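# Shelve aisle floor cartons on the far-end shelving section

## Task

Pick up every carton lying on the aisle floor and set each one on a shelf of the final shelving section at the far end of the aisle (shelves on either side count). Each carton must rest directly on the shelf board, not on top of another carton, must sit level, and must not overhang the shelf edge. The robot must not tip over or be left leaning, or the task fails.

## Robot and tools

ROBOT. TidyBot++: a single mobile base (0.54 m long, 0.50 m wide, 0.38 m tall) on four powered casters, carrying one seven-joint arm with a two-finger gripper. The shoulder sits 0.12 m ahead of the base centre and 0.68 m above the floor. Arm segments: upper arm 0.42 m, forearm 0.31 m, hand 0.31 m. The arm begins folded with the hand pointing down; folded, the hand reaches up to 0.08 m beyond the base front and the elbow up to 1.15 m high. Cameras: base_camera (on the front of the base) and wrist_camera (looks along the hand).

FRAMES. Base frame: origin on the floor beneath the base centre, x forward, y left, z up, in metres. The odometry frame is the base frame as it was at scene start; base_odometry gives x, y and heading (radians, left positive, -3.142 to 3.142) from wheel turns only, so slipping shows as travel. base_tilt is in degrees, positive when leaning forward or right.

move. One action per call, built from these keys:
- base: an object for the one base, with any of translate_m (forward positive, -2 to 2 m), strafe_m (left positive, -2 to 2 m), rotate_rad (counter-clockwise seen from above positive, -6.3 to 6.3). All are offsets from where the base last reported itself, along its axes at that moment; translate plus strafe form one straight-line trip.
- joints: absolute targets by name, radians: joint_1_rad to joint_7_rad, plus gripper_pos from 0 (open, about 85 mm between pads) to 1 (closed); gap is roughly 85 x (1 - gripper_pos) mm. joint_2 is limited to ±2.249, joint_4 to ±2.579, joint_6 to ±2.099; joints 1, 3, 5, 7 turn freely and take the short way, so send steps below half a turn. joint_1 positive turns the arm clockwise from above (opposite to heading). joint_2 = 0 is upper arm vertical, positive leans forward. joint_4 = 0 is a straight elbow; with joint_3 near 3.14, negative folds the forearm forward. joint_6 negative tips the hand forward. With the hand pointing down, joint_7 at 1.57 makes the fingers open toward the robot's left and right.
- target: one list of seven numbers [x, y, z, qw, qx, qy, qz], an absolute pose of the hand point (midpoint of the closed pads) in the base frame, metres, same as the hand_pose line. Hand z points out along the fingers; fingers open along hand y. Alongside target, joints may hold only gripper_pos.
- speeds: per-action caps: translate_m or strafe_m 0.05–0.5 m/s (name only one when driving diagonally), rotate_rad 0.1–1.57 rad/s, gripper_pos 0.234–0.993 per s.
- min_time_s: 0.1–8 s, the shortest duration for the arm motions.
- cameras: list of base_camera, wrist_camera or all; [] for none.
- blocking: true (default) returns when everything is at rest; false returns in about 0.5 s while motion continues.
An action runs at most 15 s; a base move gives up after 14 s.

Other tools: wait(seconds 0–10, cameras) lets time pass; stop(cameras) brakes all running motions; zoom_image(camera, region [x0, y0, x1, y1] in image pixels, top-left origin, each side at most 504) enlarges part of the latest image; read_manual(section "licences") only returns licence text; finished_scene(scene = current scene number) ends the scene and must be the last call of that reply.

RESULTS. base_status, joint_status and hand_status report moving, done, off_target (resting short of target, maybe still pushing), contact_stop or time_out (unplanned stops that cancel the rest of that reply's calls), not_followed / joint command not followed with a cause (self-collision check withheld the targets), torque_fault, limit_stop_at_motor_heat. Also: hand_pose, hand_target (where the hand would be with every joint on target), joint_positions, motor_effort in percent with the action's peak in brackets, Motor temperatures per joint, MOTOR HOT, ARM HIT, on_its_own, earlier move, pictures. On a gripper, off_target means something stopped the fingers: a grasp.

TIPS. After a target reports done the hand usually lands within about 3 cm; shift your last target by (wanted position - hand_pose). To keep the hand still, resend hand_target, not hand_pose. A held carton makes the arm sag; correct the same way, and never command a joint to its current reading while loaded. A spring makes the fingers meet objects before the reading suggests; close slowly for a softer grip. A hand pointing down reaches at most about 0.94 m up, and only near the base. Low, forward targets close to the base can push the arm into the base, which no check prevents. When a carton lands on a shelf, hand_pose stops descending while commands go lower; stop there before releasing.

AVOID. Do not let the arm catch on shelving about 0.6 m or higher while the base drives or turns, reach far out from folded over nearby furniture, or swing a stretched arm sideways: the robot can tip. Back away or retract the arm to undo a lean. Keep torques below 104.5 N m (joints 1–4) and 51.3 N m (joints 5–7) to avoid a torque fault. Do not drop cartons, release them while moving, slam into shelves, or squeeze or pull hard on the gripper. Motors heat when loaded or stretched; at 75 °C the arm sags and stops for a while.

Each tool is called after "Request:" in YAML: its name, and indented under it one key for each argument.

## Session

Request:
move:
  joints: {"joint_6_rad": 0.3}
  min_time_s: 1.2
  cameras: ["all"]

Scene clock: 1.90 s.
Motor temperatures (°C): [30 29 26 25 35 35 37]
move: done
base_odometry: x=+0.000 y=+0.000 heading=+0.000
base_tilt: forward=-0.2 right=+0.1
base_status: not commanded
joint_positions: joint_1_rad=-0.032 joint_2_rad=-0.395 joint_3_rad=+3.136 joint_4_rad=-2.517 joint_5_rad=+0.033 joint_6_rad=+0.238 joint_7_rad=+1.568 gripper_pos=+0.002
joint_status: all done
motor_effort: joint_1_rad=+0(1) joint_2_rad=-4(6) joint_3_rad=+1(2) joint_4_rad=+18(19) joint_5_rad=+1(2) joint_6_rad=+9(10) joint_7_rad=-1(1)
hand_pose: x=+0.5206 y=+0.0192 z=+0.8096 quat_wxyz=(-0.005, +0.808, +0.030, +0.588)
hand_target: x=+0.5264 y=+0.0201 z=+0.8293 quat_wxyz=(-0.006, +0.789, +0.030, +0.614)
hand_status: not commanded
pictures: base_camera, wrist_camera
Images, in order (width x height): base_camera 644x364, wrist_camera 644x476.

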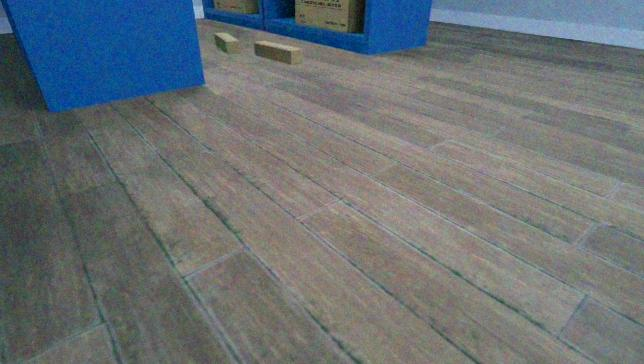

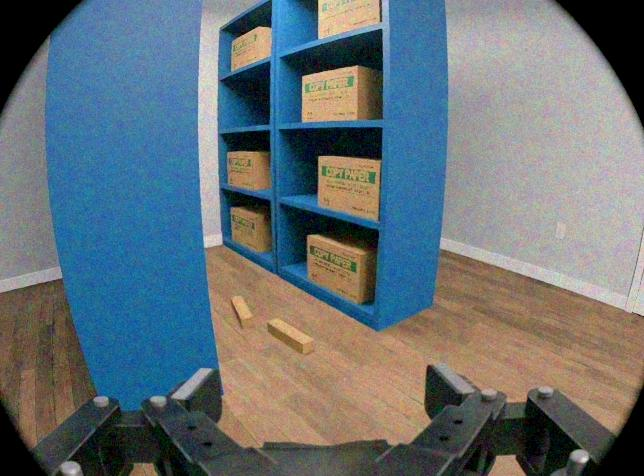

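Request:
move:
  base: {"translate_m": 1.0, "strafe_m": -0.35, "rotate_rad": 0.6}
  cameras: ["all"]

Scene clock: 23.67 s.
move: done
base_odometry: x=+1.000 y=-0.350 heading=+0.600
base_tilt: forward=-0.2 right=+0.1
base_status: done
joint_positions: joint_1_rad=-0.032 joint_2_rad=-0.395 joint_3_rad=+3.136 joint_4_rad=-2.517 joint_5_rad=+0.033 joint_6_rad=+0.241 joint_7_rad=+1.568 gripper_pos=+0.002
joint_status: not commanded
motor_effort: joint_1_rad=+0(1) joint_2_rad=-4(6) joint_3_rad=+1(3) joint_4_rad=+18(19) joint_5_rad=+1(2) joint_6_rad=+10(10) joint_7_rad=+0(1)
hand_pose: x=+0.5208 y=+0.0193 z=+0.8103 quat_wxyz=(-0.005, +0.807, +0.030, +0.589)
hand_target: x=+0.5264 y=+0.0201 z=+0.8293 quat_wxyz=(-0.006, +0.789, +0.030, +0.614)
hand_status: not commanded
pictures: base_camera, wrist_camera
Images, in order (width x height): base_camera 644x364, wrist_camera 644x476.

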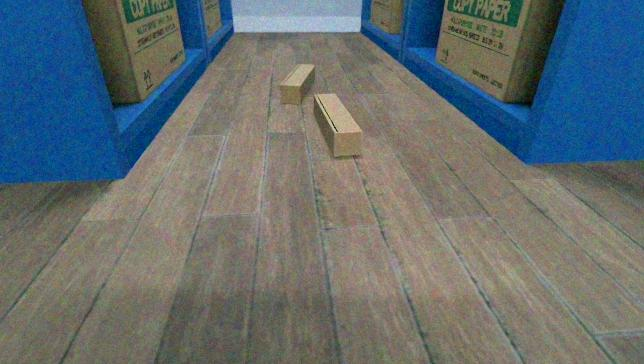

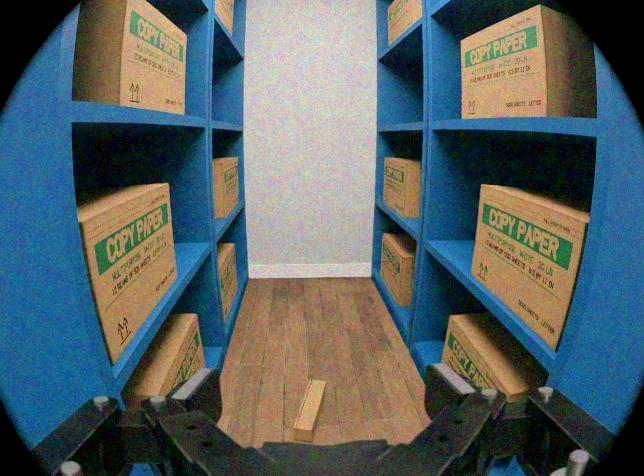

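Request:
zoom_image:
  camera: "wrist_camera"
  region: [190, 0, 450, 330]

Scaled by 1.527.

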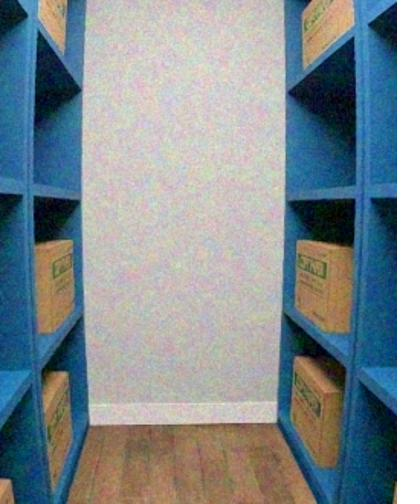

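Request:
move:
  base: {"translate_m": 0.262, "strafe_m": -0.132, "rotate_rad": 0.095}
  joints: {"joint_1_rad": -0.06, "joint_2_rad": 1.5, "joint_3_rad": 3.1416, "joint_4_rad": -1.765, "joint_5_rad": 0.0, "joint_6_rad": 0.76, "joint_7_rad": 1.5708}
  min_time_s: 2.5
  cameras: ["all"]

Scene clock: 126.33 s.
move: done
base_odometry: x=+1.291 y=-0.311 heading=+0.696
base_tilt: forward=-0.2 right=+0.1
base_status: done
joint_positions: joint_1_rad=-0.035 joint_2_rad=+1.458 joint_3_rad=+3.136 joint_4_rad=-1.782 joint_5_rad=+0.033 joint_6_rad=+0.703 joint_7_rad=+1.568 gripper_pos=+0.002
joint_status: all done
motor_effort: joint_1_rad=+0(2) joint_2_rad=-34(38) joint_3_rad=+0(3) joint_4_rad=+3(20) joint_5_rad=+1(2) joint_6_rad=+6(10) joint_7_rad=+0(2)
hand_pose: x=+0.6824 y=+0.0309 z=+0.1605 quat_wxyz=(-0.015, +0.954, +0.030, +0.298)
hand_target: x=+0.6840 y=+0.0353 z=+0.1493 quat_wxyz=(-0.009, +0.949, +0.028, +0.313)
hand_status: not commanded
pictures: base_camera, wrist_camera
Images, in order (width x height): base_camera 644x364, wrist_camera 644x476.

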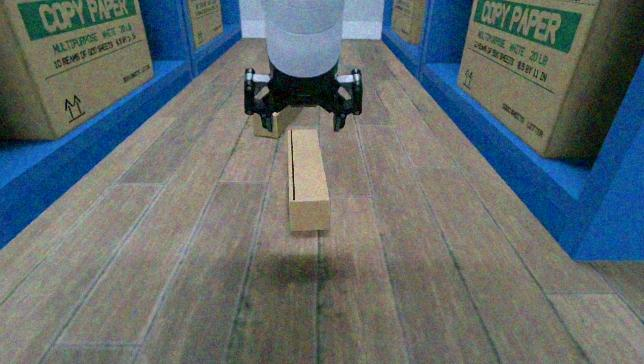

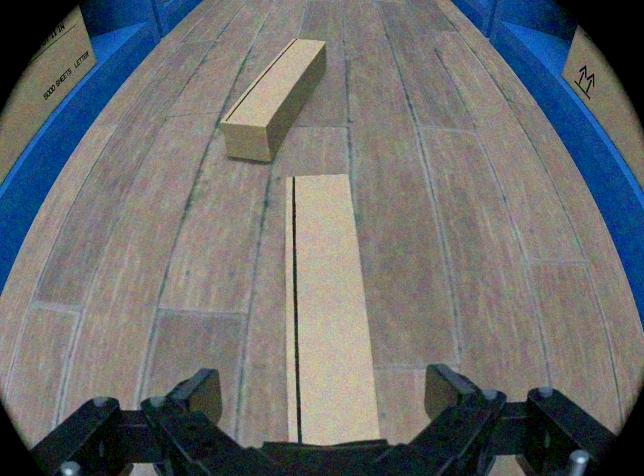

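Request:
move:
  base: {"translate_m": 0.008, "strafe_m": -0.005}
  joints: {"joint_2_rad": 1.77, "joint_4_rad": -1.49}
  min_time_s: 3
  cameras: ["wrist_camera"]

Scene clock: 138.87 s.
move: done
base_odometry: x=+1.300 y=-0.310 heading=+0.696
base_tilt: forward=-0.2 right=+0.1
base_status: done
joint_positions: joint_1_rad=-0.041 joint_2_rad=+1.723 joint_3_rad=+3.136 joint_4_rad=-1.507 joint_5_rad=+0.033 joint_6_rad=+0.706 joint_7_rad=+1.568 gripper_pos=+0.002
joint_status: all done
motor_effort: joint_1_rad=-1(3) joint_2_rad=-34(36) joint_3_rad=+0(1) joint_4_rad=+3(5) joint_5_rad=+1(2) joint_6_rad=+5(7) joint_7_rad=+0(1)
hand_pose: x=+0.6866 y=+0.0343 z=+0.0513 quat_wxyz=(-0.016, +0.952, +0.032, +0.304)
hand_target: x=+0.6795 y=+0.0350 z=+0.0370 quat_wxyz=(-0.009, +0.949, +0.028, +0.315)
hand_status: not commanded
Images, in order (width x height): wrist_camera 644x476.

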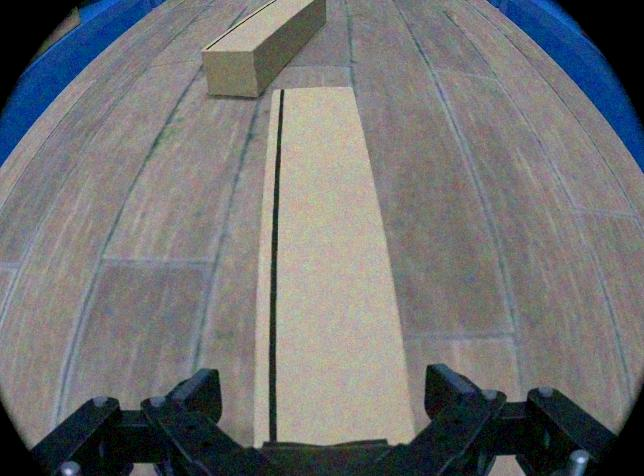

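Request:
move:
  joints: {"joint_2_rad": 1.79, "joint_4_rad": -1.458}
  min_time_s: 1

Request:
move:
  joints: {"gripper_pos": 0.34}
  speeds: {"gripper_pos": 0.234}

Request:
move:
  joints: {"gripper_pos": 0.352}
  speeds: {"gripper_pos": 0.234}

Request:
move:
  joints: {"gripper_pos": 0.363}
  speeds: {"gripper_pos": 0.234}
  cameras: ["wrist_camera"]

Scene clock: 145.20 s.
move: done
base_odometry: x=+1.300 y=-0.310 heading=+0.696
base_tilt: forward=-0.2 right=+0.1
base_status: not commanded
joint_positions: joint_1_rad=-0.041 joint_2_rad=+1.740 joint_3_rad=+3.136 joint_4_rad=-1.476 joint_5_rad=+0.033 joint_6_rad=+0.706 joint_7_rad=+1.568 gripper_pos=+0.002
joint_status: all done
motor_effort: joint_1_rad=+0(1) joint_2_rad=-35(35) joint_3_rad=+1(1) joint_4_rad=+3(4) joint_5_rad=+1(2) joint_6_rad=+6(7) joint_7_rad=+0(1)
hand_pose: x=+0.6933 y=+0.0345 z=+0.0464 quat_wxyz=(-0.016, +0.950, +0.032, +0.310)
hand_target: x=+0.6845 y=+0.0353 z=+0.0306 quat_wxyz=(-0.010, +0.947, +0.028, +0.321)
hand_status: not commanded
pictures: none

Scene clock: 147.47 s.
move: done
base_odometry: x=+1.300 y=-0.310 heading=+0.696
base_tilt: forward=-0.2 right=+0.1
base_status: not commanded
joint_positions: joint_1_rad=-0.041 joint_2_rad=+1.740 joint_3_rad=+3.136 joint_4_rad=-1.476 joint_5_rad=+0.033 joint_6_rad=+0.707 joint_7_rad=+1.568 gripper_pos=+0.337
joint_status: all done
motor_effort: joint_1_rad=+0(1) joint_2_rad=-34(35) joint_3_rad=+0(1) joint_4_rad=+4(4) joint_5_rad=+1(2) joint_6_rad=+6(7) joint_7_rad=-1(1)
hand_pose: x=+0.6935 y=+0.0345 z=+0.0465 quat_wxyz=(-0.016, +0.950, +0.032, +0.311)
hand_target: x=+0.6845 y=+0.0353 z=+0.0306 quat_wxyz=(-0.010, +0.947, +0.028, +0.321)
hand_status: not commanded
pictures: none

Scene clock: 148.43 s.
move: done
base_odometry: x=+1.300 y=-0.310 heading=+0.696
base_tilt: forward=-0.2 right=+0.1
base_status: not commanded
joint_positions: joint_1_rad=-0.041 joint_2_rad=+1.740 joint_3_rad=+3.136 joint_4_rad=-1.476 joint_5_rad=+0.033 joint_6_rad=+0.708 joint_7_rad=+1.568 gripper_pos=+0.349
joint_status: all done
motor_effort: joint_1_rad=+0(1) joint_2_rad=-33(34) joint_3_rad=+0(1) joint_4_rad=+3(4) joint_5_rad=+1(2) joint_6_rad=+5(6) joint_7_rad=+0(1)
hand_pose: x=+0.6937 y=+0.0345 z=+0.0467 quat_wxyz=(-0.016, +0.950, +0.032, +0.311)
hand_target: x=+0.6845 y=+0.0353 z=+0.0306 quat_wxyz=(-0.010, +0.947, +0.028, +0.321)
hand_status: not commanded
pictures: none

Scene clock: 149.40 s.
move: done
base_odometry: x=+1.300 y=-0.310 heading=+0.696
base_tilt: forward=-0.2 right=+0.1
base_status: not commanded
joint_positions: joint_1_rad=-0.041 joint_2_rad=+1.740 joint_3_rad=+3.136 joint_4_rad=-1.476 joint_5_rad=+0.033 joint_6_rad=+0.709 joint_7_rad=+1.568 gripper_pos=+0.361
joint_status: all done
motor_effort: joint_1_rad=+0(1) joint_2_rad=-33(34) joint_3_rad=+0(1) joint_4_rad=+4(4) joint_5_rad=+1(2) joint_6_rad=+5(6) joint_7_rad=+0(1)
hand_pose: x=+0.6940 y=+0.0345 z=+0.0469 quat_wxyz=(-0.016, +0.949, +0.032, +0.312)
hand_target: x=+0.6845 y=+0.0353 z=+0.0306 quat_wxyz=(-0.010, +0.947, +0.028, +0.321)
hand_status: not commanded
Images, in order (width x height): wrist_camera 644x476.

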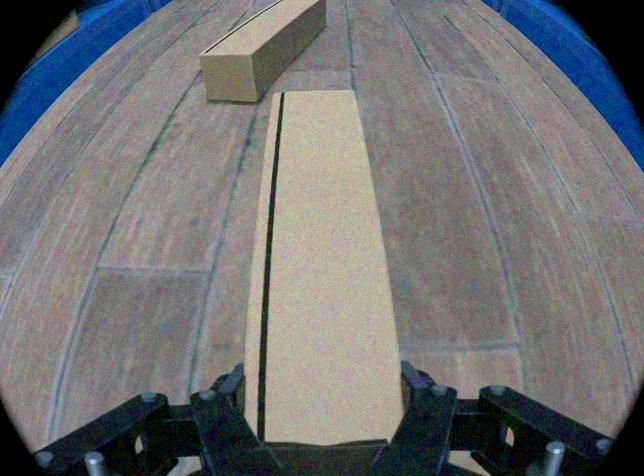

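Request:
move:
  joints: {"gripper_pos": 0.367}
  speeds: {"gripper_pos": 0.234}

Request:
move:
  joints: {"joint_2_rad": -0.372, "joint_4_rad": -2.545, "joint_6_rad": -0.34}
  min_time_s: 4
  cameras: ["wrist_camera"]

Request:
move:
  joints: {"joint_1_rad": -1.57}
  min_time_s: 3
  cameras: ["wrist_camera"]

Scene clock: 159.93 s.
move: done
base_odometry: x=+1.300 y=-0.310 heading=+0.696
base_tilt: forward=-0.2 right=+0.1
base_status: not commanded
joint_positions: joint_1_rad=-0.041 joint_2_rad=+1.740 joint_3_rad=+3.136 joint_4_rad=-1.476 joint_5_rad=+0.033 joint_6_rad=+0.709 joint_7_rad=+1.568 gripper_pos=+0.365
joint_status: all done
motor_effort: joint_1_rad=+0(1) joint_2_rad=-33(34) joint_3_rad=+0(1) joint_4_rad=+3(4) joint_5_rad=+1(1) joint_6_rad=+5(6) joint_7_rad=+0(1)
hand_pose: x=+0.6940 y=+0.0346 z=+0.0469 quat_wxyz=(-0.016, +0.949, +0.032, +0.312)
hand_target: x=+0.6845 y=+0.0353 z=+0.0306 quat_wxyz=(-0.010, +0.947, +0.028, +0.321)
hand_status: not commanded
pictures: none

Scene clock: 164.23 s.
move: done
base_odometry: x=+1.300 y=-0.310 heading=+0.696
base_tilt: forward=-0.2 right=+0.1
base_status: not commanded
joint_positions: joint_1_rad=-0.041 joint_2_rad=-0.345 joint_3_rad=+3.136 joint_4_rad=-2.535 joint_5_rad=+0.033 joint_6_rad=-0.291 joint_7_rad=+1.568 gripper_pos=+0.365
joint_status: all done
motor_effort: joint_1_rad=+0(1) joint_2_rad=-5(40) joint_3_rad=+1(2) joint_4_rad=+17(18) joint_5_rad=+2(2) joint_6_rad=+6(8) joint_7_rad=+0(1)
hand_pose: x=+0.4232 y=+0.0124 z=+0.6494 quat_wxyz=(+0.003, +0.945, +0.034, +0.324)
hand_target: x=+0.4076 y=+0.0187 z=+0.6439 quat_wxyz=(-0.009, +0.951, +0.029, +0.309)
hand_status: not commanded
Images, in order (width x height): wrist_camera 644x476.

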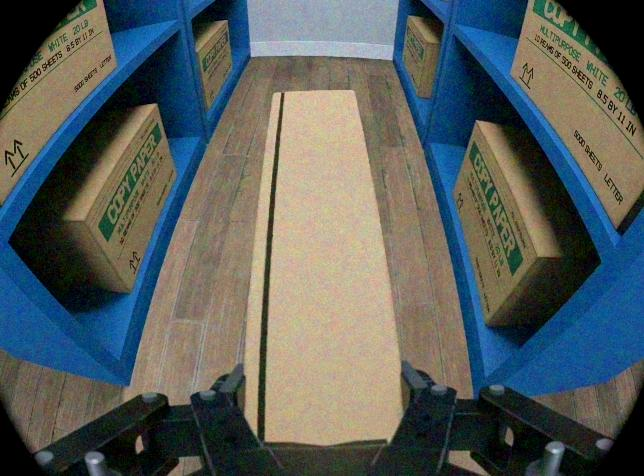

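Scene clock: 167.53 s.
move: done
base_odometry: x=+1.300 y=-0.310 heading=+0.696
base_tilt: forward=-0.2 right=+0.1
base_status: not commanded
joint_positions: joint_1_rad=-1.546 joint_2_rad=-0.345 joint_3_rad=+3.136 joint_4_rad=-2.535 joint_5_rad=+0.033 joint_6_rad=-0.293 joint_7_rad=+1.568 gripper_pos=+0.365
joint_status: all done
motor_effort: joint_1_rad=+0(2) joint_2_rad=-4(6) joint_3_rad=+1(2) joint_4_rad=+17(17) joint_5_rad=+1(2) joint_6_rad=+6(8) joint_7_rad=-1(1)
hand_pose: x=+0.1266 y=+0.3039 z=+0.6490 quat_wxyz=(-0.219, +0.667, +0.671, +0.238)
hand_target: x=+0.1179 y=+0.2892 z=+0.6439 quat_wxyz=(-0.219, +0.673, +0.672, +0.219)
hand_status: not commanded
Images, in order (width x height): wrist_camera 644x476.

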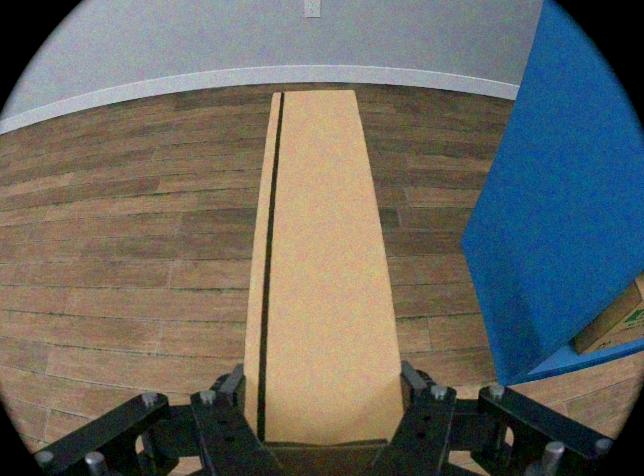

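Request:
move:
  joints: {"joint_2_rad": 1.745, "joint_4_rad": -1.50, "joint_6_rad": 0.76}
  min_time_s: 4.5
  cameras: ["wrist_camera"]

Scene clock: 178.00 s.
move: done
base_odometry: x=+1.300 y=-0.310 heading=+0.696
base_tilt: forward=-0.2 right=+0.0
base_status: not commanded
joint_positions: joint_1_rad=-1.546 joint_2_rad=+1.710 joint_3_rad=+3.136 joint_4_rad=-1.518 joint_5_rad=+0.033 joint_6_rad=+0.700 joint_7_rad=+1.568 gripper_pos=+0.365
joint_status: all done
motor_effort: joint_1_rad=+0(1) joint_2_rad=-35(38) joint_3_rad=+0(2) joint_4_rad=+3(18) joint_5_rad=+1(2) joint_6_rad=+6(8) joint_7_rad=+0(1)
hand_pose: x=+0.1221 y=+0.5690 z=+0.0560 quat_wxyz=(-0.218, +0.673, +0.675, +0.210)
hand_target: x=+0.1181 y=+0.5719 z=+0.0496 quat_wxyz=(-0.228, +0.670, +0.669, +0.228)
hand_status: not commanded
Images, in order (width x height): wrist_camera 644x476.

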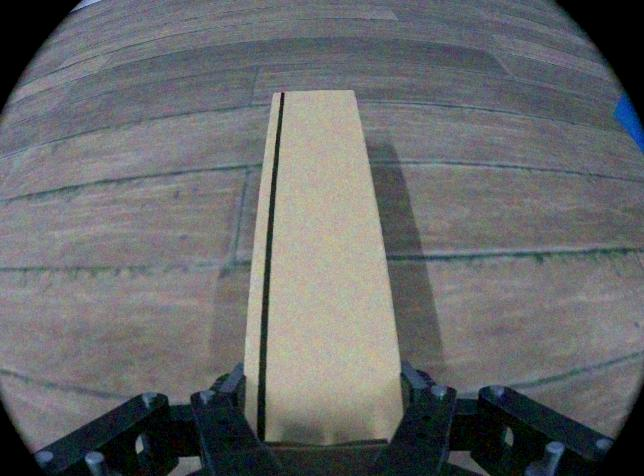

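Request:
move:
  joints: {"joint_2_rad": 1.772, "joint_4_rad": -1.458, "joint_6_rad": 0.77}
  min_time_s: 1.5

Scene clock: 186.27 s.
move: done
base_odometry: x=+1.300 y=-0.310 heading=+0.696
base_tilt: forward=-0.2 right=+0.1
base_status: not commanded
joint_positions: joint_1_rad=-1.546 joint_2_rad=+1.724 joint_3_rad=+3.136 joint_4_rad=-1.478 joint_5_rad=+0.033 joint_6_rad=+0.710 joint_7_rad=+1.568 gripper_pos=+0.365
joint_status: all done
motor_effort: joint_1_rad=+0(1) joint_2_rad=-36(36) joint_3_rad=+0(1) joint_4_rad=+4(5) joint_5_rad=+1(2) joint_6_rad=+7(8) joint_7_rad=+0(1)
hand_pose: x=+0.1225 y=+0.5853 z=+0.0560 quat_wxyz=(-0.229, +0.669, +0.671, +0.222)
hand_target: x=+0.1181 y=+0.5807 z=+0.0429 quat_wxyz=(-0.236, +0.667, +0.666, +0.236)
hand_status: not commanded
pictures: none

Request:
move:
  joints: {"joint_2_rad": 1.788}
  min_time_s: 1

Request:
move:
  joints: {"gripper_pos": 0.15}
  speeds: {"gripper_pos": 0.3}
  cameras: ["wrist_camera"]

Scene clock: 192.37 s.
move: done
base_odometry: x=+1.300 y=-0.310 heading=+0.696
base_tilt: forward=-0.2 right=+0.0
base_status: not commanded
joint_positions: joint_1_rad=-1.546 joint_2_rad=+1.740 joint_3_rad=+3.136 joint_4_rad=-1.477 joint_5_rad=+0.033 joint_6_rad=+0.711 joint_7_rad=+1.568 gripper_pos=+0.365
joint_status: all done
motor_effort: joint_1_rad=-1(1) joint_2_rad=-35(36) joint_3_rad=+0(1) joint_4_rad=+4(4) joint_5_rad=+1(2) joint_6_rad=+5(7) joint_7_rad=+0(1)
hand_pose: x=+0.1223 y=+0.5755 z=+0.0469 quat_wxyz=(-0.225, +0.671, +0.672, +0.217)
hand_target: x=+0.1181 y=+0.5704 z=+0.0336 quat_wxyz=(-0.231, +0.669, +0.668, +0.231)
hand_status: not commanded
pictures: none

Scene clock: 193.67 s.
move: done
base_odometry: x=+1.300 y=-0.310 heading=+0.696
base_tilt: forward=-0.2 right=+0.0
base_status: not commanded
joint_positions: joint_1_rad=-1.546 joint_2_rad=+1.740 joint_3_rad=+3.136 joint_4_rad=-1.476 joint_5_rad=+0.033 joint_6_rad=+0.714 joint_7_rad=+1.568 gripper_pos=+0.153
joint_status: all done
motor_effort: joint_1_rad=+0(1) joint_2_rad=-34(36) joint_3_rad=+0(1) joint_4_rad=+3(4) joint_5_rad=+2(2) joint_6_rad=+5(8) joint_7_rad=+0(1)
hand_pose: x=+0.1223 y=+0.5768 z=+0.0475 quat_wxyz=(-0.226, +0.671, +0.672, +0.218)
hand_target: x=+0.1181 y=+0.5704 z=+0.0336 quat_wxyz=(-0.231, +0.669, +0.668, +0.231)
hand_status: not commanded
Images, in order (width x height): wrist_camera 644x476.

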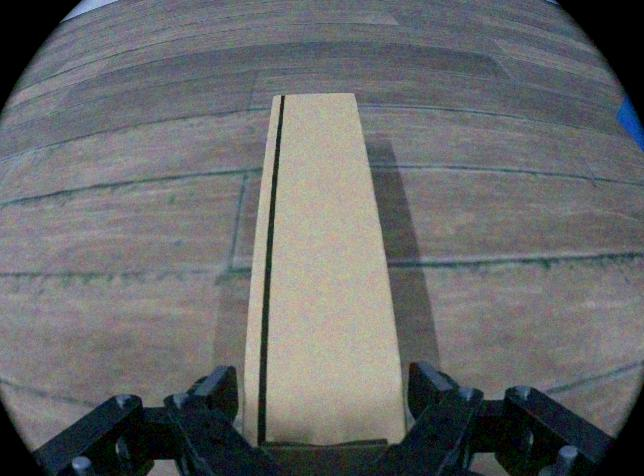

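Request:
move:
  joints: {"joint_2_rad": 1.45, "joint_4_rad": -1.79, "gripper_pos": 0.0}
  min_time_s: 2
  cameras: ["wrist_camera"]

Request:
move:
  joints: {"joint_1_rad": -0.05, "joint_5_rad": 0.27}
  min_time_s: 2.5

Request:
move:
  base: {"translate_m": 0.35, "strafe_m": 0.131}
  cameras: ["all"]

Scene clock: 219.97 s.
move: done
base_odometry: x=+1.300 y=-0.310 heading=+0.696
base_tilt: forward=-0.2 right=+0.0
base_status: not commanded
joint_positions: joint_1_rad=-1.546 joint_2_rad=+1.499 joint_3_rad=+3.136 joint_4_rad=-1.778 joint_5_rad=+0.033 joint_6_rad=+0.717 joint_7_rad=+1.568 gripper_pos=+0.002
joint_status: all done
motor_effort: joint_1_rad=+0(1) joint_2_rad=-34(36) joint_3_rad=+0(1) joint_4_rad=+2(4) joint_5_rad=+1(2) joint_6_rad=+7(7) joint_7_rad=-1(1)
hand_pose: x=+0.1213 y=+0.5484 z=+0.1406 quat_wxyz=(-0.207, +0.677, +0.678, +0.198)
hand_target: x=+0.1181 y=+0.5805 z=+0.1760 quat_wxyz=(-0.233, +0.668, +0.667, +0.233)
hand_status: not commanded
Images, in order (width x height): wrist_camera 644x476.

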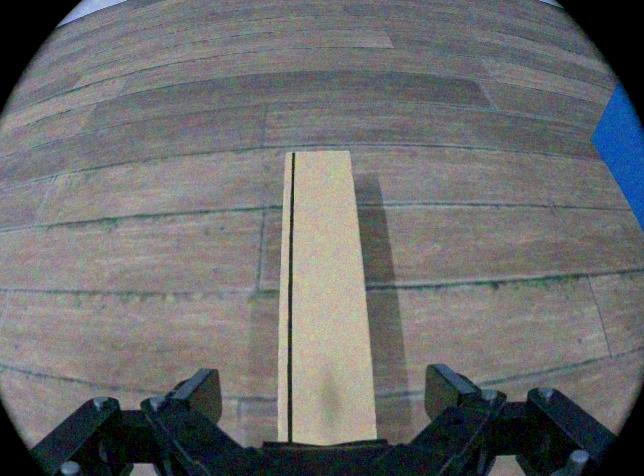

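Scene clock: 222.77 s.
move: done
base_odometry: x=+1.300 y=-0.310 heading=+0.696
base_tilt: forward=-0.2 right=+0.1
base_status: not commanded
joint_positions: joint_1_rad=-0.068 joint_2_rad=+1.499 joint_3_rad=+3.136 joint_4_rad=-1.778 joint_5_rad=+0.231 joint_6_rad=+0.717 joint_7_rad=+1.568 gripper_pos=+0.002
joint_status: all done
motor_effort: joint_1_rad=+0(3) joint_2_rad=-34(34) joint_3_rad=-1(2) joint_4_rad=+2(3) joint_5_rad=+2(3) joint_6_rad=+6(6) joint_7_rad=+0(1)
hand_pose: x=+0.6572 y=+0.0881 z=+0.1416 quat_wxyz=(-0.060, +0.947, +0.135, +0.283)
hand_target: x=+0.6879 y=+0.0877 z=+0.1768 quat_wxyz=(-0.065, +0.932, +0.145, +0.325)
hand_status: not commanded
pictures: none

Scene clock: 224.80 s.
move: done
base_odometry: x=+1.485 y=+0.015 heading=+0.695
base_tilt: forward=-0.1 right=+0.1
base_status: done
joint_positions: joint_1_rad=-0.067 joint_2_rad=+1.492 joint_3_rad=+3.136 joint_4_rad=-1.783 joint_5_rad=+0.233 joint_6_rad=+0.722 joint_7_rad=+1.568 gripper_pos=+0.002
joint_status: not commanded
motor_effort: joint_1_rad=+0(2) joint_2_rad=-34(36) joint_3_rad=+0(2) joint_4_rad=+2(3) joint_5_rad=+2(2) joint_6_rad=+6(7) joint_7_rad=+0(1)
hand_pose: x=+0.6588 y=+0.0885 z=+0.1454 quat_wxyz=(-0.061, +0.947, +0.136, +0.286)
hand_target: x=+0.6879 y=+0.0877 z=+0.1768 quat_wxyz=(-0.065, +0.932, +0.145, +0.325)
hand_status: not commanded
pictures: base_camera, wrist_camera
Images, in order (width x height): base_camera 644x364, wrist_camera 644x476.

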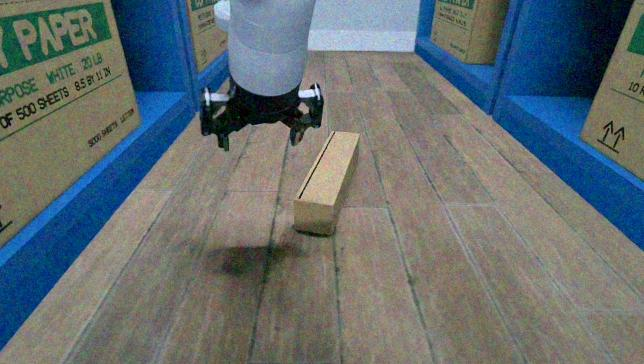

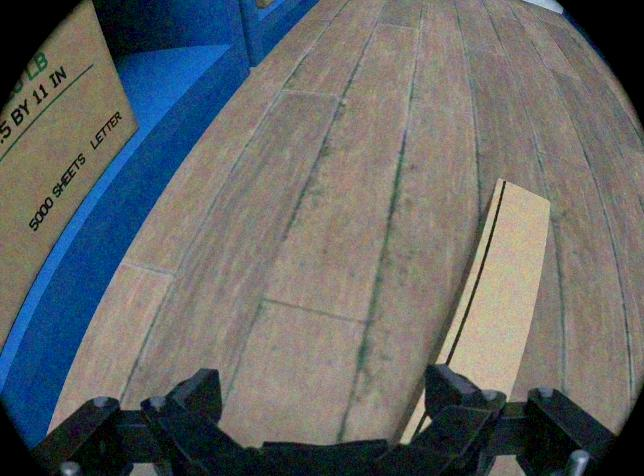

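Request:
move:
  base: {"translate_m": 0.01, "strafe_m": 0.005}
  joints: {"joint_5_rad": -0.295}
  min_time_s: 1.5
  cameras: ["all"]

Scene clock: 241.53 s.
move: done
base_odometry: x=+1.490 y=+0.026 heading=+0.695
base_tilt: forward=-0.2 right=+0.1
base_status: done
joint_positions: joint_1_rad=-0.066 joint_2_rad=+1.491 joint_3_rad=+3.136 joint_4_rad=-1.785 joint_5_rad=-0.256 joint_6_rad=+0.723 joint_7_rad=+1.568 gripper_pos=+0.002
joint_status: all done
motor_effort: joint_1_rad=+0(2) joint_2_rad=-33(35) joint_3_rad=+1(2) joint_4_rad=+2(4) joint_5_rad=+1(2) joint_6_rad=+6(7) joint_7_rad=+0(1)
hand_pose: x=+0.6644 y=-0.0117 z=+0.1456 quat_wxyz=(+0.041, +0.953, -0.087, +0.289)
hand_target: x=+0.6927 y=-0.0330 z=+0.1769 quat_wxyz=(+0.054, +0.937, -0.110, +0.327)
hand_status: not commanded
pictures: base_camera, wrist_camera
Images, in order (width x height): base_camera 644x364, wrist_camera 644x476.

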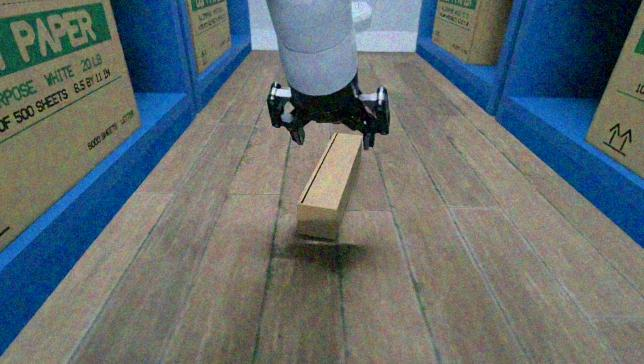

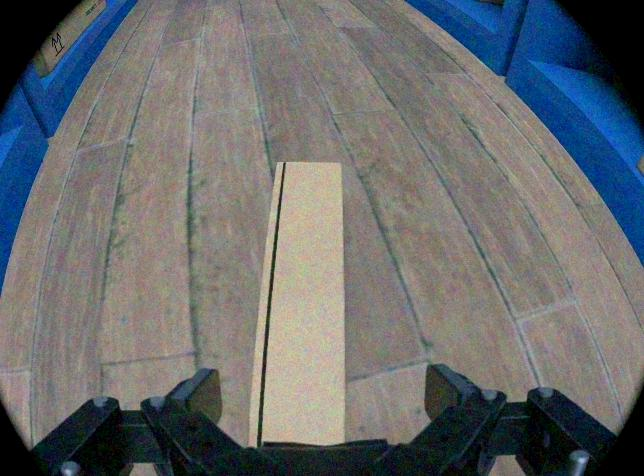

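Request:
move:
  base: {"translate_m": 0.003, "strafe_m": 0.012}
  joints: {"joint_2_rad": 1.77, "joint_4_rad": -1.49}
  min_time_s: 3
  cameras: ["all"]

Scene clock: 253.20 s.
move: done
base_odometry: x=+1.485 y=+0.037 heading=+0.695
base_tilt: forward=-0.2 right=+0.1
base_status: done
joint_positions: joint_1_rad=-0.061 joint_2_rad=+1.724 joint_3_rad=+3.136 joint_4_rad=-1.506 joint_5_rad=-0.259 joint_6_rad=+0.723 joint_7_rad=+1.568 gripper_pos=+0.002
joint_status: all done
motor_effort: joint_1_rad=-1(3) joint_2_rad=-33(36) joint_3_rad=+1(3) joint_4_rad=+3(5) joint_5_rad=+1(2) joint_6_rad=+7(7) joint_7_rad=+0(1)
hand_pose: x=+0.6868 y=-0.0137 z=+0.0543 quat_wxyz=(+0.039, +0.945, -0.092, +0.311)
hand_target: x=+0.6763 y=-0.0339 z=+0.0400 quat_wxyz=(+0.055, +0.940, -0.109, +0.318)
hand_status: not commanded
pictures: base_camera, wrist_camera
Images, in order (width x height): base_camera 644x364, wrist_camera 644x476.

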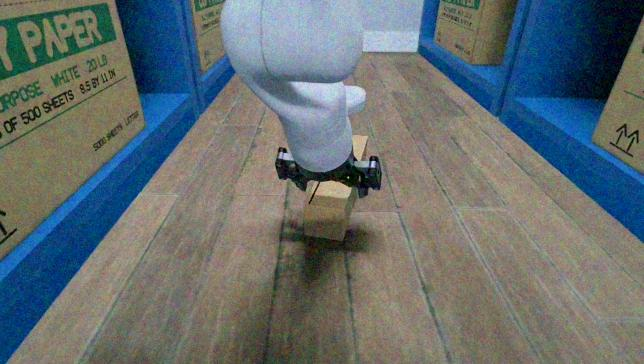

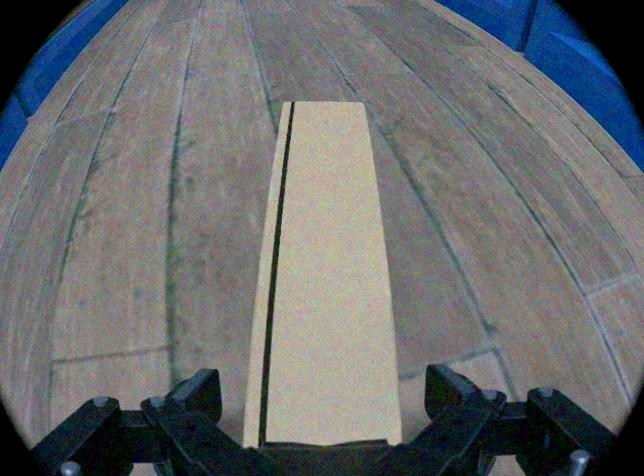

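Request:
move:
  joints: {"joint_2_rad": 1.798, "joint_4_rad": -1.458}
  min_time_s: 1

Request:
move:
  joints: {"gripper_pos": 0.34}
  speeds: {"gripper_pos": 0.234}

Request:
move:
  joints: {"gripper_pos": 0.352}
  speeds: {"gripper_pos": 0.234}

Request:
move:
  joints: {"gripper_pos": 0.365}
  speeds: {"gripper_pos": 0.234}
  cameras: ["wrist_camera"]

Scene clock: 261.47 s.
move: done
base_odometry: x=+1.485 y=+0.037 heading=+0.695
base_tilt: forward=-0.2 right=+0.0
base_status: not commanded
joint_positions: joint_1_rad=-0.061 joint_2_rad=+1.749 joint_3_rad=+3.136 joint_4_rad=-1.476 joint_5_rad=-0.259 joint_6_rad=+0.723 joint_7_rad=+1.568 gripper_pos=+0.002
joint_status: all done
motor_effort: joint_1_rad=+0(1) joint_2_rad=-33(35) joint_3_rad=+1(2) joint_4_rad=+3(4) joint_5_rad=+1(2) joint_6_rad=+5(7) joint_7_rad=-1(1)
hand_pose: x=+0.6881 y=-0.0137 z=+0.0447 quat_wxyz=(+0.038, +0.944, -0.093, +0.313)
hand_target: x=+0.6760 y=-0.0339 z=+0.0290 quat_wxyz=(+0.055, +0.940, -0.109, +0.320)
hand_status: not commanded
pictures: none

Scene clock: 263.77 s.
move: done
base_odometry: x=+1.485 y=+0.037 heading=+0.695
base_tilt: forward=-0.2 right=+0.1
base_status: not commanded
joint_positions: joint_1_rad=-0.061 joint_2_rad=+1.749 joint_3_rad=+3.136 joint_4_rad=-1.476 joint_5_rad=-0.259 joint_6_rad=+0.724 joint_7_rad=+1.568 gripper_pos=+0.337
joint_status: all done
motor_effort: joint_1_rad=+0(1) joint_2_rad=-32(35) joint_3_rad=+1(2) joint_4_rad=+3(3) joint_5_rad=+2(2) joint_6_rad=+4(6) joint_7_rad=-1(1)
hand_pose: x=+0.6883 y=-0.0137 z=+0.0449 quat_wxyz=(+0.038, +0.944, -0.093, +0.314)
hand_target: x=+0.6760 y=-0.0339 z=+0.0290 quat_wxyz=(+0.055, +0.940, -0.109, +0.320)
hand_status: not commanded
pictures: none

Scene clock: 264.67 s.
move: done
base_odometry: x=+1.485 y=+0.037 heading=+0.695
base_tilt: forward=-0.2 right=+0.1
base_status: not commanded
joint_positions: joint_1_rad=-0.061 joint_2_rad=+1.749 joint_3_rad=+3.136 joint_4_rad=-1.476 joint_5_rad=-0.259 joint_6_rad=+0.725 joint_7_rad=+1.568 gripper_pos=+0.349
joint_status: all done
motor_effort: joint_1_rad=+1(1) joint_2_rad=-31(33) joint_3_rad=+1(2) joint_4_rad=+3(4) joint_5_rad=+2(2) joint_6_rad=+4(6) joint_7_rad=+0(1)
hand_pose: x=+0.6885 y=-0.0138 z=+0.0450 quat_wxyz=(+0.038, +0.944, -0.092, +0.314)
hand_target: x=+0.6760 y=-0.0339 z=+0.0290 quat_wxyz=(+0.055, +0.940, -0.109, +0.320)
hand_status: not commanded
pictures: none

Scene clock: 265.57 s.
move: done
base_odometry: x=+1.485 y=+0.037 heading=+0.695
base_tilt: forward=-0.2 right=+0.1
base_status: not commanded
joint_positions: joint_1_rad=-0.061 joint_2_rad=+1.749 joint_3_rad=+3.136 joint_4_rad=-1.476 joint_5_rad=-0.259 joint_6_rad=+0.726 joint_7_rad=+1.568 gripper_pos=+0.361
joint_status: all done
motor_effort: joint_1_rad=+0(1) joint_2_rad=-31(32) joint_3_rad=+1(2) joint_4_rad=+3(4) joint_5_rad=+2(2) joint_6_rad=+4(5) joint_7_rad=+0(1)
hand_pose: x=+0.6888 y=-0.0138 z=+0.0452 quat_wxyz=(+0.038, +0.944, -0.092, +0.314)
hand_target: x=+0.6760 y=-0.0339 z=+0.0290 quat_wxyz=(+0.055, +0.940, -0.109, +0.320)
hand_status: not commanded
Images, in order (width x height): wrist_camera 644x476.

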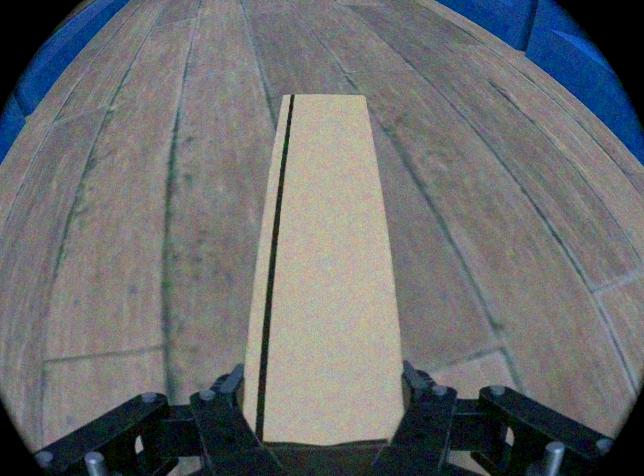

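Request:
move:
  joints: {"joint_1_rad": 0.0, "joint_2_rad": -0.372, "joint_4_rad": -2.545, "joint_5_rad": 0.0, "joint_6_rad": -0.358}
  min_time_s: 4.5
  cameras: ["all"]

Scene clock: 306.30 s.
move: done
base_odometry: x=+1.485 y=+0.037 heading=+0.695
base_tilt: forward=-0.2 right=+0.1
base_status: not commanded
joint_positions: joint_1_rad=-0.026 joint_2_rad=-0.345 joint_3_rad=+3.136 joint_4_rad=-2.535 joint_5_rad=-0.039 joint_6_rad=-0.309 joint_7_rad=+1.568 gripper_pos=+0.361
joint_status: all done
motor_effort: joint_1_rad=+0(2) joint_2_rad=-4(39) joint_3_rad=+1(2) joint_4_rad=+17(17) joint_5_rad=+1(2) joint_6_rad=+6(8) joint_7_rad=+0(1)
hand_pose: x=+0.4188 y=+0.0142 z=+0.6461 quat_wxyz=(-0.016, +0.949, -0.002, +0.316)
hand_target: x=+0.4036 y=+0.0014 z=+0.6407 quat_wxyz=(+0.000, +0.954, +0.000, +0.301)
hand_status: not commanded
pictures: base_camera, wrist_camera
Images, in order (width x height): base_camera 644x364, wrist_camera 644x476.

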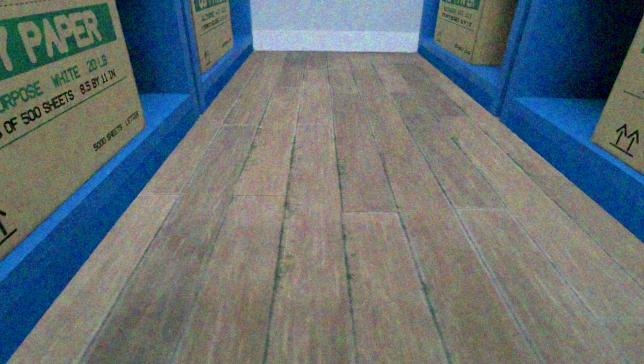

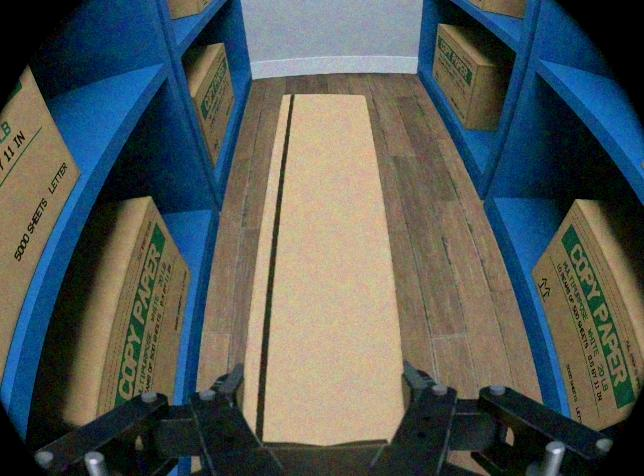

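Request:
move:
  base: {"translate_m": 1.2, "strafe_m": -0.02}
  speeds: {"translate_m": 0.4}
  cameras: ["all"]

Scene clock: 353.73 s.
move: done
base_odometry: x=+2.419 y=+0.790 heading=+0.695
base_tilt: forward=-0.2 right=+0.1
base_status: done
joint_positions: joint_1_rad=-0.025 joint_2_rad=-0.353 joint_3_rad=+3.136 joint_4_rad=-2.540 joint_5_rad=-0.038 joint_6_rad=-0.316 joint_7_rad=+1.568 gripper_pos=+0.361
joint_status: not commanded
motor_effort: joint_1_rad=+0(1) joint_2_rad=-4(8) joint_3_rad=+1(2) joint_4_rad=+17(18) joint_5_rad=+1(2) joint_6_rad=+6(8) joint_7_rad=+0(1)
hand_pose: x=+0.4154 y=+0.0140 z=+0.6451 quat_wxyz=(-0.016, +0.949, -0.002, +0.314)
hand_target: x=+0.4036 y=+0.0014 z=+0.6407 quat_wxyz=(+0.000, +0.954, +0.000, +0.301)
hand_status: not commanded
pictures: base_camera, wrist_camera
Images, in order (width x height): base_camera 644x364, wrist_camera 644x476.

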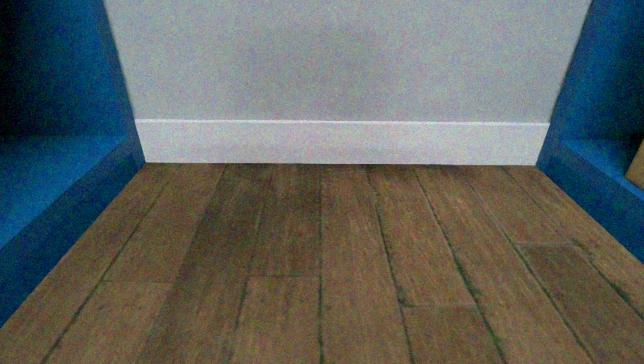

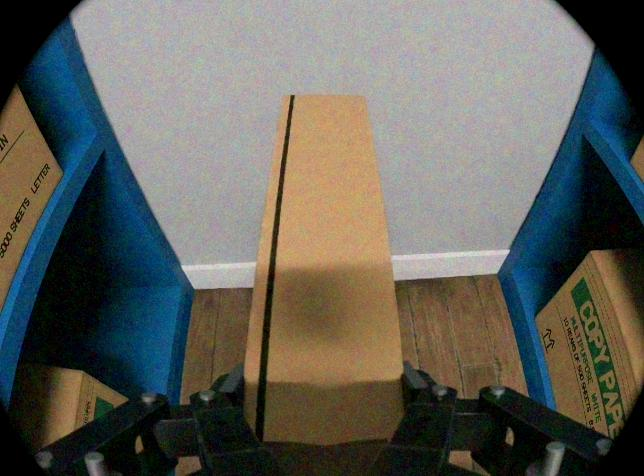

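Request:
move:
  base: {"strafe_m": 0.065}

Request:
move:
  joints: {"joint_1_rad": 1.58}
  min_time_s: 3.5
  cameras: ["all"]

Scene clock: 378.43 s.
move: done
base_odometry: x=+2.377 y=+0.840 heading=+0.695
base_tilt: forward=-0.2 right=+0.1
base_status: done
joint_positions: joint_1_rad=-0.023 joint_2_rad=-0.353 joint_3_rad=+3.136 joint_4_rad=-2.540 joint_5_rad=-0.036 joint_6_rad=-0.316 joint_7_rad=+1.568 gripper_pos=+0.361
joint_status: not commanded
motor_effort: joint_1_rad=+0(1) joint_2_rad=-4(5) joint_3_rad=+2(4) joint_4_rad=+17(17) joint_5_rad=+1(2) joint_6_rad=+7(7) joint_7_rad=+0(1)
hand_pose: x=+0.4154 y=+0.0132 z=+0.6451 quat_wxyz=(-0.015, +0.949, -0.002, +0.314)
hand_target: x=+0.4036 y=+0.0014 z=+0.6407 quat_wxyz=(+0.000, +0.954, +0.000, +0.301)
hand_status: not commanded
pictures: none

Scene clock: 382.23 s.
move: done
base_odometry: x=+2.377 y=+0.840 heading=+0.695
base_tilt: forward=-0.2 right=+0.1
base_status: not commanded
joint_positions: joint_1_rad=+1.556 joint_2_rad=-0.353 joint_3_rad=+3.136 joint_4_rad=-2.540 joint_5_rad=-0.036 joint_6_rad=-0.316 joint_7_rad=+1.568 gripper_pos=+0.361
joint_status: all done
motor_effort: joint_1_rad=+0(1) joint_2_rad=-4(5) joint_3_rad=+2(2) joint_4_rad=+17(17) joint_5_rad=+1(2) joint_6_rad=+7(7) joint_7_rad=+0(1)
hand_pose: x=+0.1298 y=-0.2965 z=+0.6451 quat_wxyz=(+0.212, +0.667, -0.675, +0.231)
hand_target: x=+0.1177 y=-0.2846 z=+0.6407 quat_wxyz=(+0.214, +0.671, -0.678, +0.212)
hand_status: not commanded
pictures: base_camera, wrist_camera
Images, in order (width x height): base_camera 644x364, wrist_camera 644x476.

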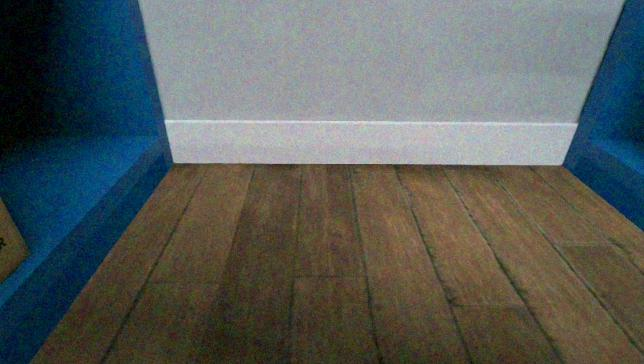

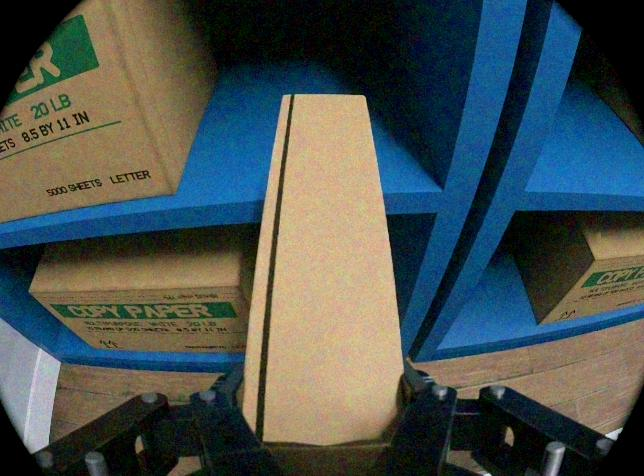

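Request:
move:
  base: {"translate_m": 0.01}
  joints: {"joint_2_rad": 0.508, "joint_4_rad": -1.732, "joint_6_rad": -0.22}
  min_time_s: 4.5
  cameras: ["wrist_camera"]

Scene clock: 400.43 s.
move: done
base_odometry: x=+2.385 y=+0.847 heading=+0.695
base_tilt: forward=-0.2 right=+0.1
base_status: done
joint_positions: joint_1_rad=+1.557 joint_2_rad=+0.471 joint_3_rad=+3.136 joint_4_rad=-1.763 joint_5_rad=-0.036 joint_6_rad=-0.278 joint_7_rad=+1.568 gripper_pos=+0.361
joint_status: all done
motor_effort: joint_1_rad=+0(1) joint_2_rad=-30(32) joint_3_rad=+0(3) joint_4_rad=+16(18) joint_5_rad=+1(2) joint_6_rad=+6(8) joint_7_rad=+0(1)
hand_pose: x=+0.1355 y=-0.6216 z=+0.6114 quat_wxyz=(+0.208, +0.667, -0.678, +0.229)
hand_target: x=+0.1144 y=-0.6473 z=+0.6127 quat_wxyz=(+0.237, +0.663, -0.670, +0.235)
hand_status: not commanded
Images, in order (width x height): wrist_camera 644x476.

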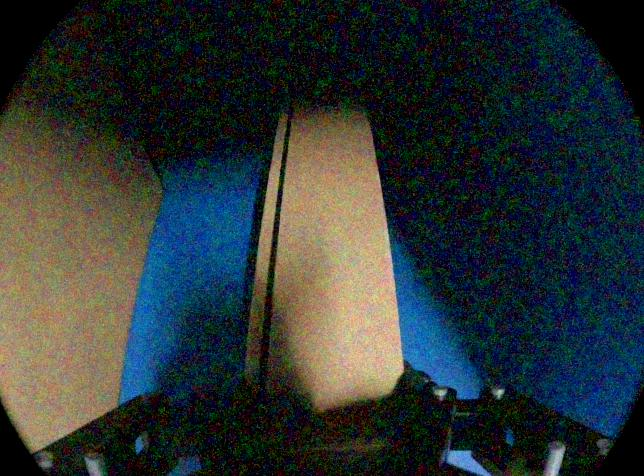

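Request:
move:
  joints: {"joint_2_rad": 0.548, "joint_4_rad": -1.808, "joint_6_rad": -0.133}
  min_time_s: 2

Request:
move:
  joints: {"joint_2_rad": 0.556, "joint_4_rad": -1.814, "joint_6_rad": -0.119}
  min_time_s: 1.2

Request:
move:
  joints: {"joint_2_rad": 0.564, "joint_4_rad": -1.82, "joint_6_rad": -0.105}
  min_time_s: 1.2
  cameras: ["wrist_camera"]

Scene clock: 419.23 s.
move: done
base_odometry: x=+2.385 y=+0.847 heading=+0.695
base_tilt: forward=-0.2 right=+0.1
base_status: not commanded
joint_positions: joint_1_rad=+1.557 joint_2_rad=+0.505 joint_3_rad=+3.136 joint_4_rad=-1.797 joint_5_rad=-0.036 joint_6_rad=-0.193 joint_7_rad=+1.568 gripper_pos=+0.361
joint_status: all done
motor_effort: joint_1_rad=+0(1) joint_2_rad=-31(32) joint_3_rad=+0(2) joint_4_rad=+16(17) joint_5_rad=+1(2) joint_6_rad=+7(8) joint_7_rad=+0(1)
hand_pose: x=+0.1347 y=-0.6251 z=+0.5921 quat_wxyz=(+0.215, +0.665, -0.676, +0.234)
hand_target: x=+0.1145 y=-0.6306 z=+0.5714 quat_wxyz=(+0.228, +0.667, -0.673, +0.226)
hand_status: not commanded
pictures: none

Scene clock: 420.73 s.
move: done
base_odometry: x=+2.385 y=+0.847 heading=+0.695
base_tilt: forward=-0.2 right=+0.1
base_status: not commanded
joint_positions: joint_1_rad=+1.557 joint_2_rad=+0.511 joint_3_rad=+3.136 joint_4_rad=-1.801 joint_5_rad=-0.036 joint_6_rad=-0.179 joint_7_rad=+1.568 gripper_pos=+0.361
joint_status: all done
motor_effort: joint_1_rad=+0(1) joint_2_rad=-31(32) joint_3_rad=+1(1) joint_4_rad=+15(17) joint_5_rad=+1(2) joint_6_rad=+6(8) joint_7_rad=+0(1)
hand_pose: x=+0.1345 y=-0.6257 z=+0.5885 quat_wxyz=(+0.216, +0.664, -0.676, +0.235)
hand_target: x=+0.1145 y=-0.6303 z=+0.5665 quat_wxyz=(+0.228, +0.667, -0.673, +0.226)
hand_status: not commanded
pictures: none

Scene clock: 422.20 s.
move: done
base_odometry: x=+2.385 y=+0.847 heading=+0.695
base_tilt: forward=-0.2 right=+0.1
base_status: not commanded
joint_positions: joint_1_rad=+1.557 joint_2_rad=+0.519 joint_3_rad=+3.136 joint_4_rad=-1.807 joint_5_rad=-0.036 joint_6_rad=-0.165 joint_7_rad=+1.568 gripper_pos=+0.361
joint_status: all done
motor_effort: joint_1_rad=-1(1) joint_2_rad=-31(32) joint_3_rad=+1(2) joint_4_rad=+15(17) joint_5_rad=+1(2) joint_6_rad=+7(8) joint_7_rad=+0(1)
hand_pose: x=+0.1344 y=-0.6257 z=+0.5837 quat_wxyz=(+0.216, +0.664, -0.676, +0.235)
hand_target: x=+0.1145 y=-0.6300 z=+0.5617 quat_wxyz=(+0.228, +0.667, -0.673, +0.226)
hand_status: not commanded
Images, in order (width x height): wrist_camera 644x476.

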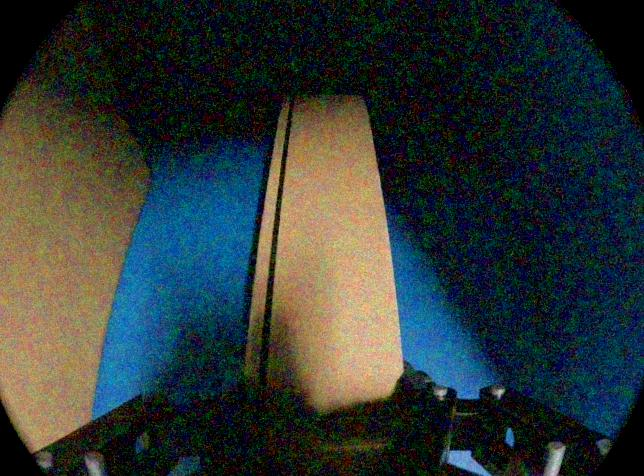

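Request:
move:
  joints: {"joint_2_rad": 0.573, "joint_4_rad": -1.825, "joint_6_rad": -0.1}
  min_time_s: 1.2

Request:
move:
  joints: {"joint_2_rad": 0.581, "joint_4_rad": -1.831, "joint_6_rad": -0.092}
  min_time_s: 1.2

Scene clock: 429.27 s.
move: done
base_odometry: x=+2.385 y=+0.847 heading=+0.695
base_tilt: forward=-0.2 right=+0.1
base_status: not commanded
joint_positions: joint_1_rad=+1.557 joint_2_rad=+0.527 joint_3_rad=+3.136 joint_4_rad=-1.812 joint_5_rad=-0.036 joint_6_rad=-0.159 joint_7_rad=+1.568 gripper_pos=+0.361
joint_status: all done
motor_effort: joint_1_rad=+0(1) joint_2_rad=-31(32) joint_3_rad=+0(1) joint_4_rad=+15(16) joint_5_rad=+1(2) joint_6_rad=+5(8) joint_7_rad=+0(1)
hand_pose: x=+0.1343 y=-0.6245 z=+0.5783 quat_wxyz=(+0.214, +0.665, -0.677, +0.233)
hand_target: x=+0.1146 y=-0.6277 z=+0.5549 quat_wxyz=(+0.225, +0.668, -0.674, +0.223)
hand_status: not commanded
pictures: none

Scene clock: 430.77 s.
move: done
base_odometry: x=+2.385 y=+0.847 heading=+0.695
base_tilt: forward=-0.2 right=+0.1
base_status: not commanded
joint_positions: joint_1_rad=+1.557 joint_2_rad=+0.528 joint_3_rad=+3.136 joint_4_rad=-1.815 joint_5_rad=-0.036 joint_6_rad=-0.149 joint_7_rad=+1.568 gripper_pos=+0.361
joint_status: all done
motor_effort: joint_1_rad=+0(1) joint_2_rad=-28(32) joint_3_rad=+0(2) joint_4_rad=+15(16) joint_5_rad=+1(1) joint_6_rad=+6(7) joint_7_rad=+0(1)
hand_pose: x=+0.1342 y=-0.6254 z=+0.5780 quat_wxyz=(+0.216, +0.664, -0.676, +0.235)
hand_target: x=+0.1146 y=-0.6258 z=+0.5490 quat_wxyz=(+0.223, +0.668, -0.675, +0.221)
hand_status: not commanded
pictures: none


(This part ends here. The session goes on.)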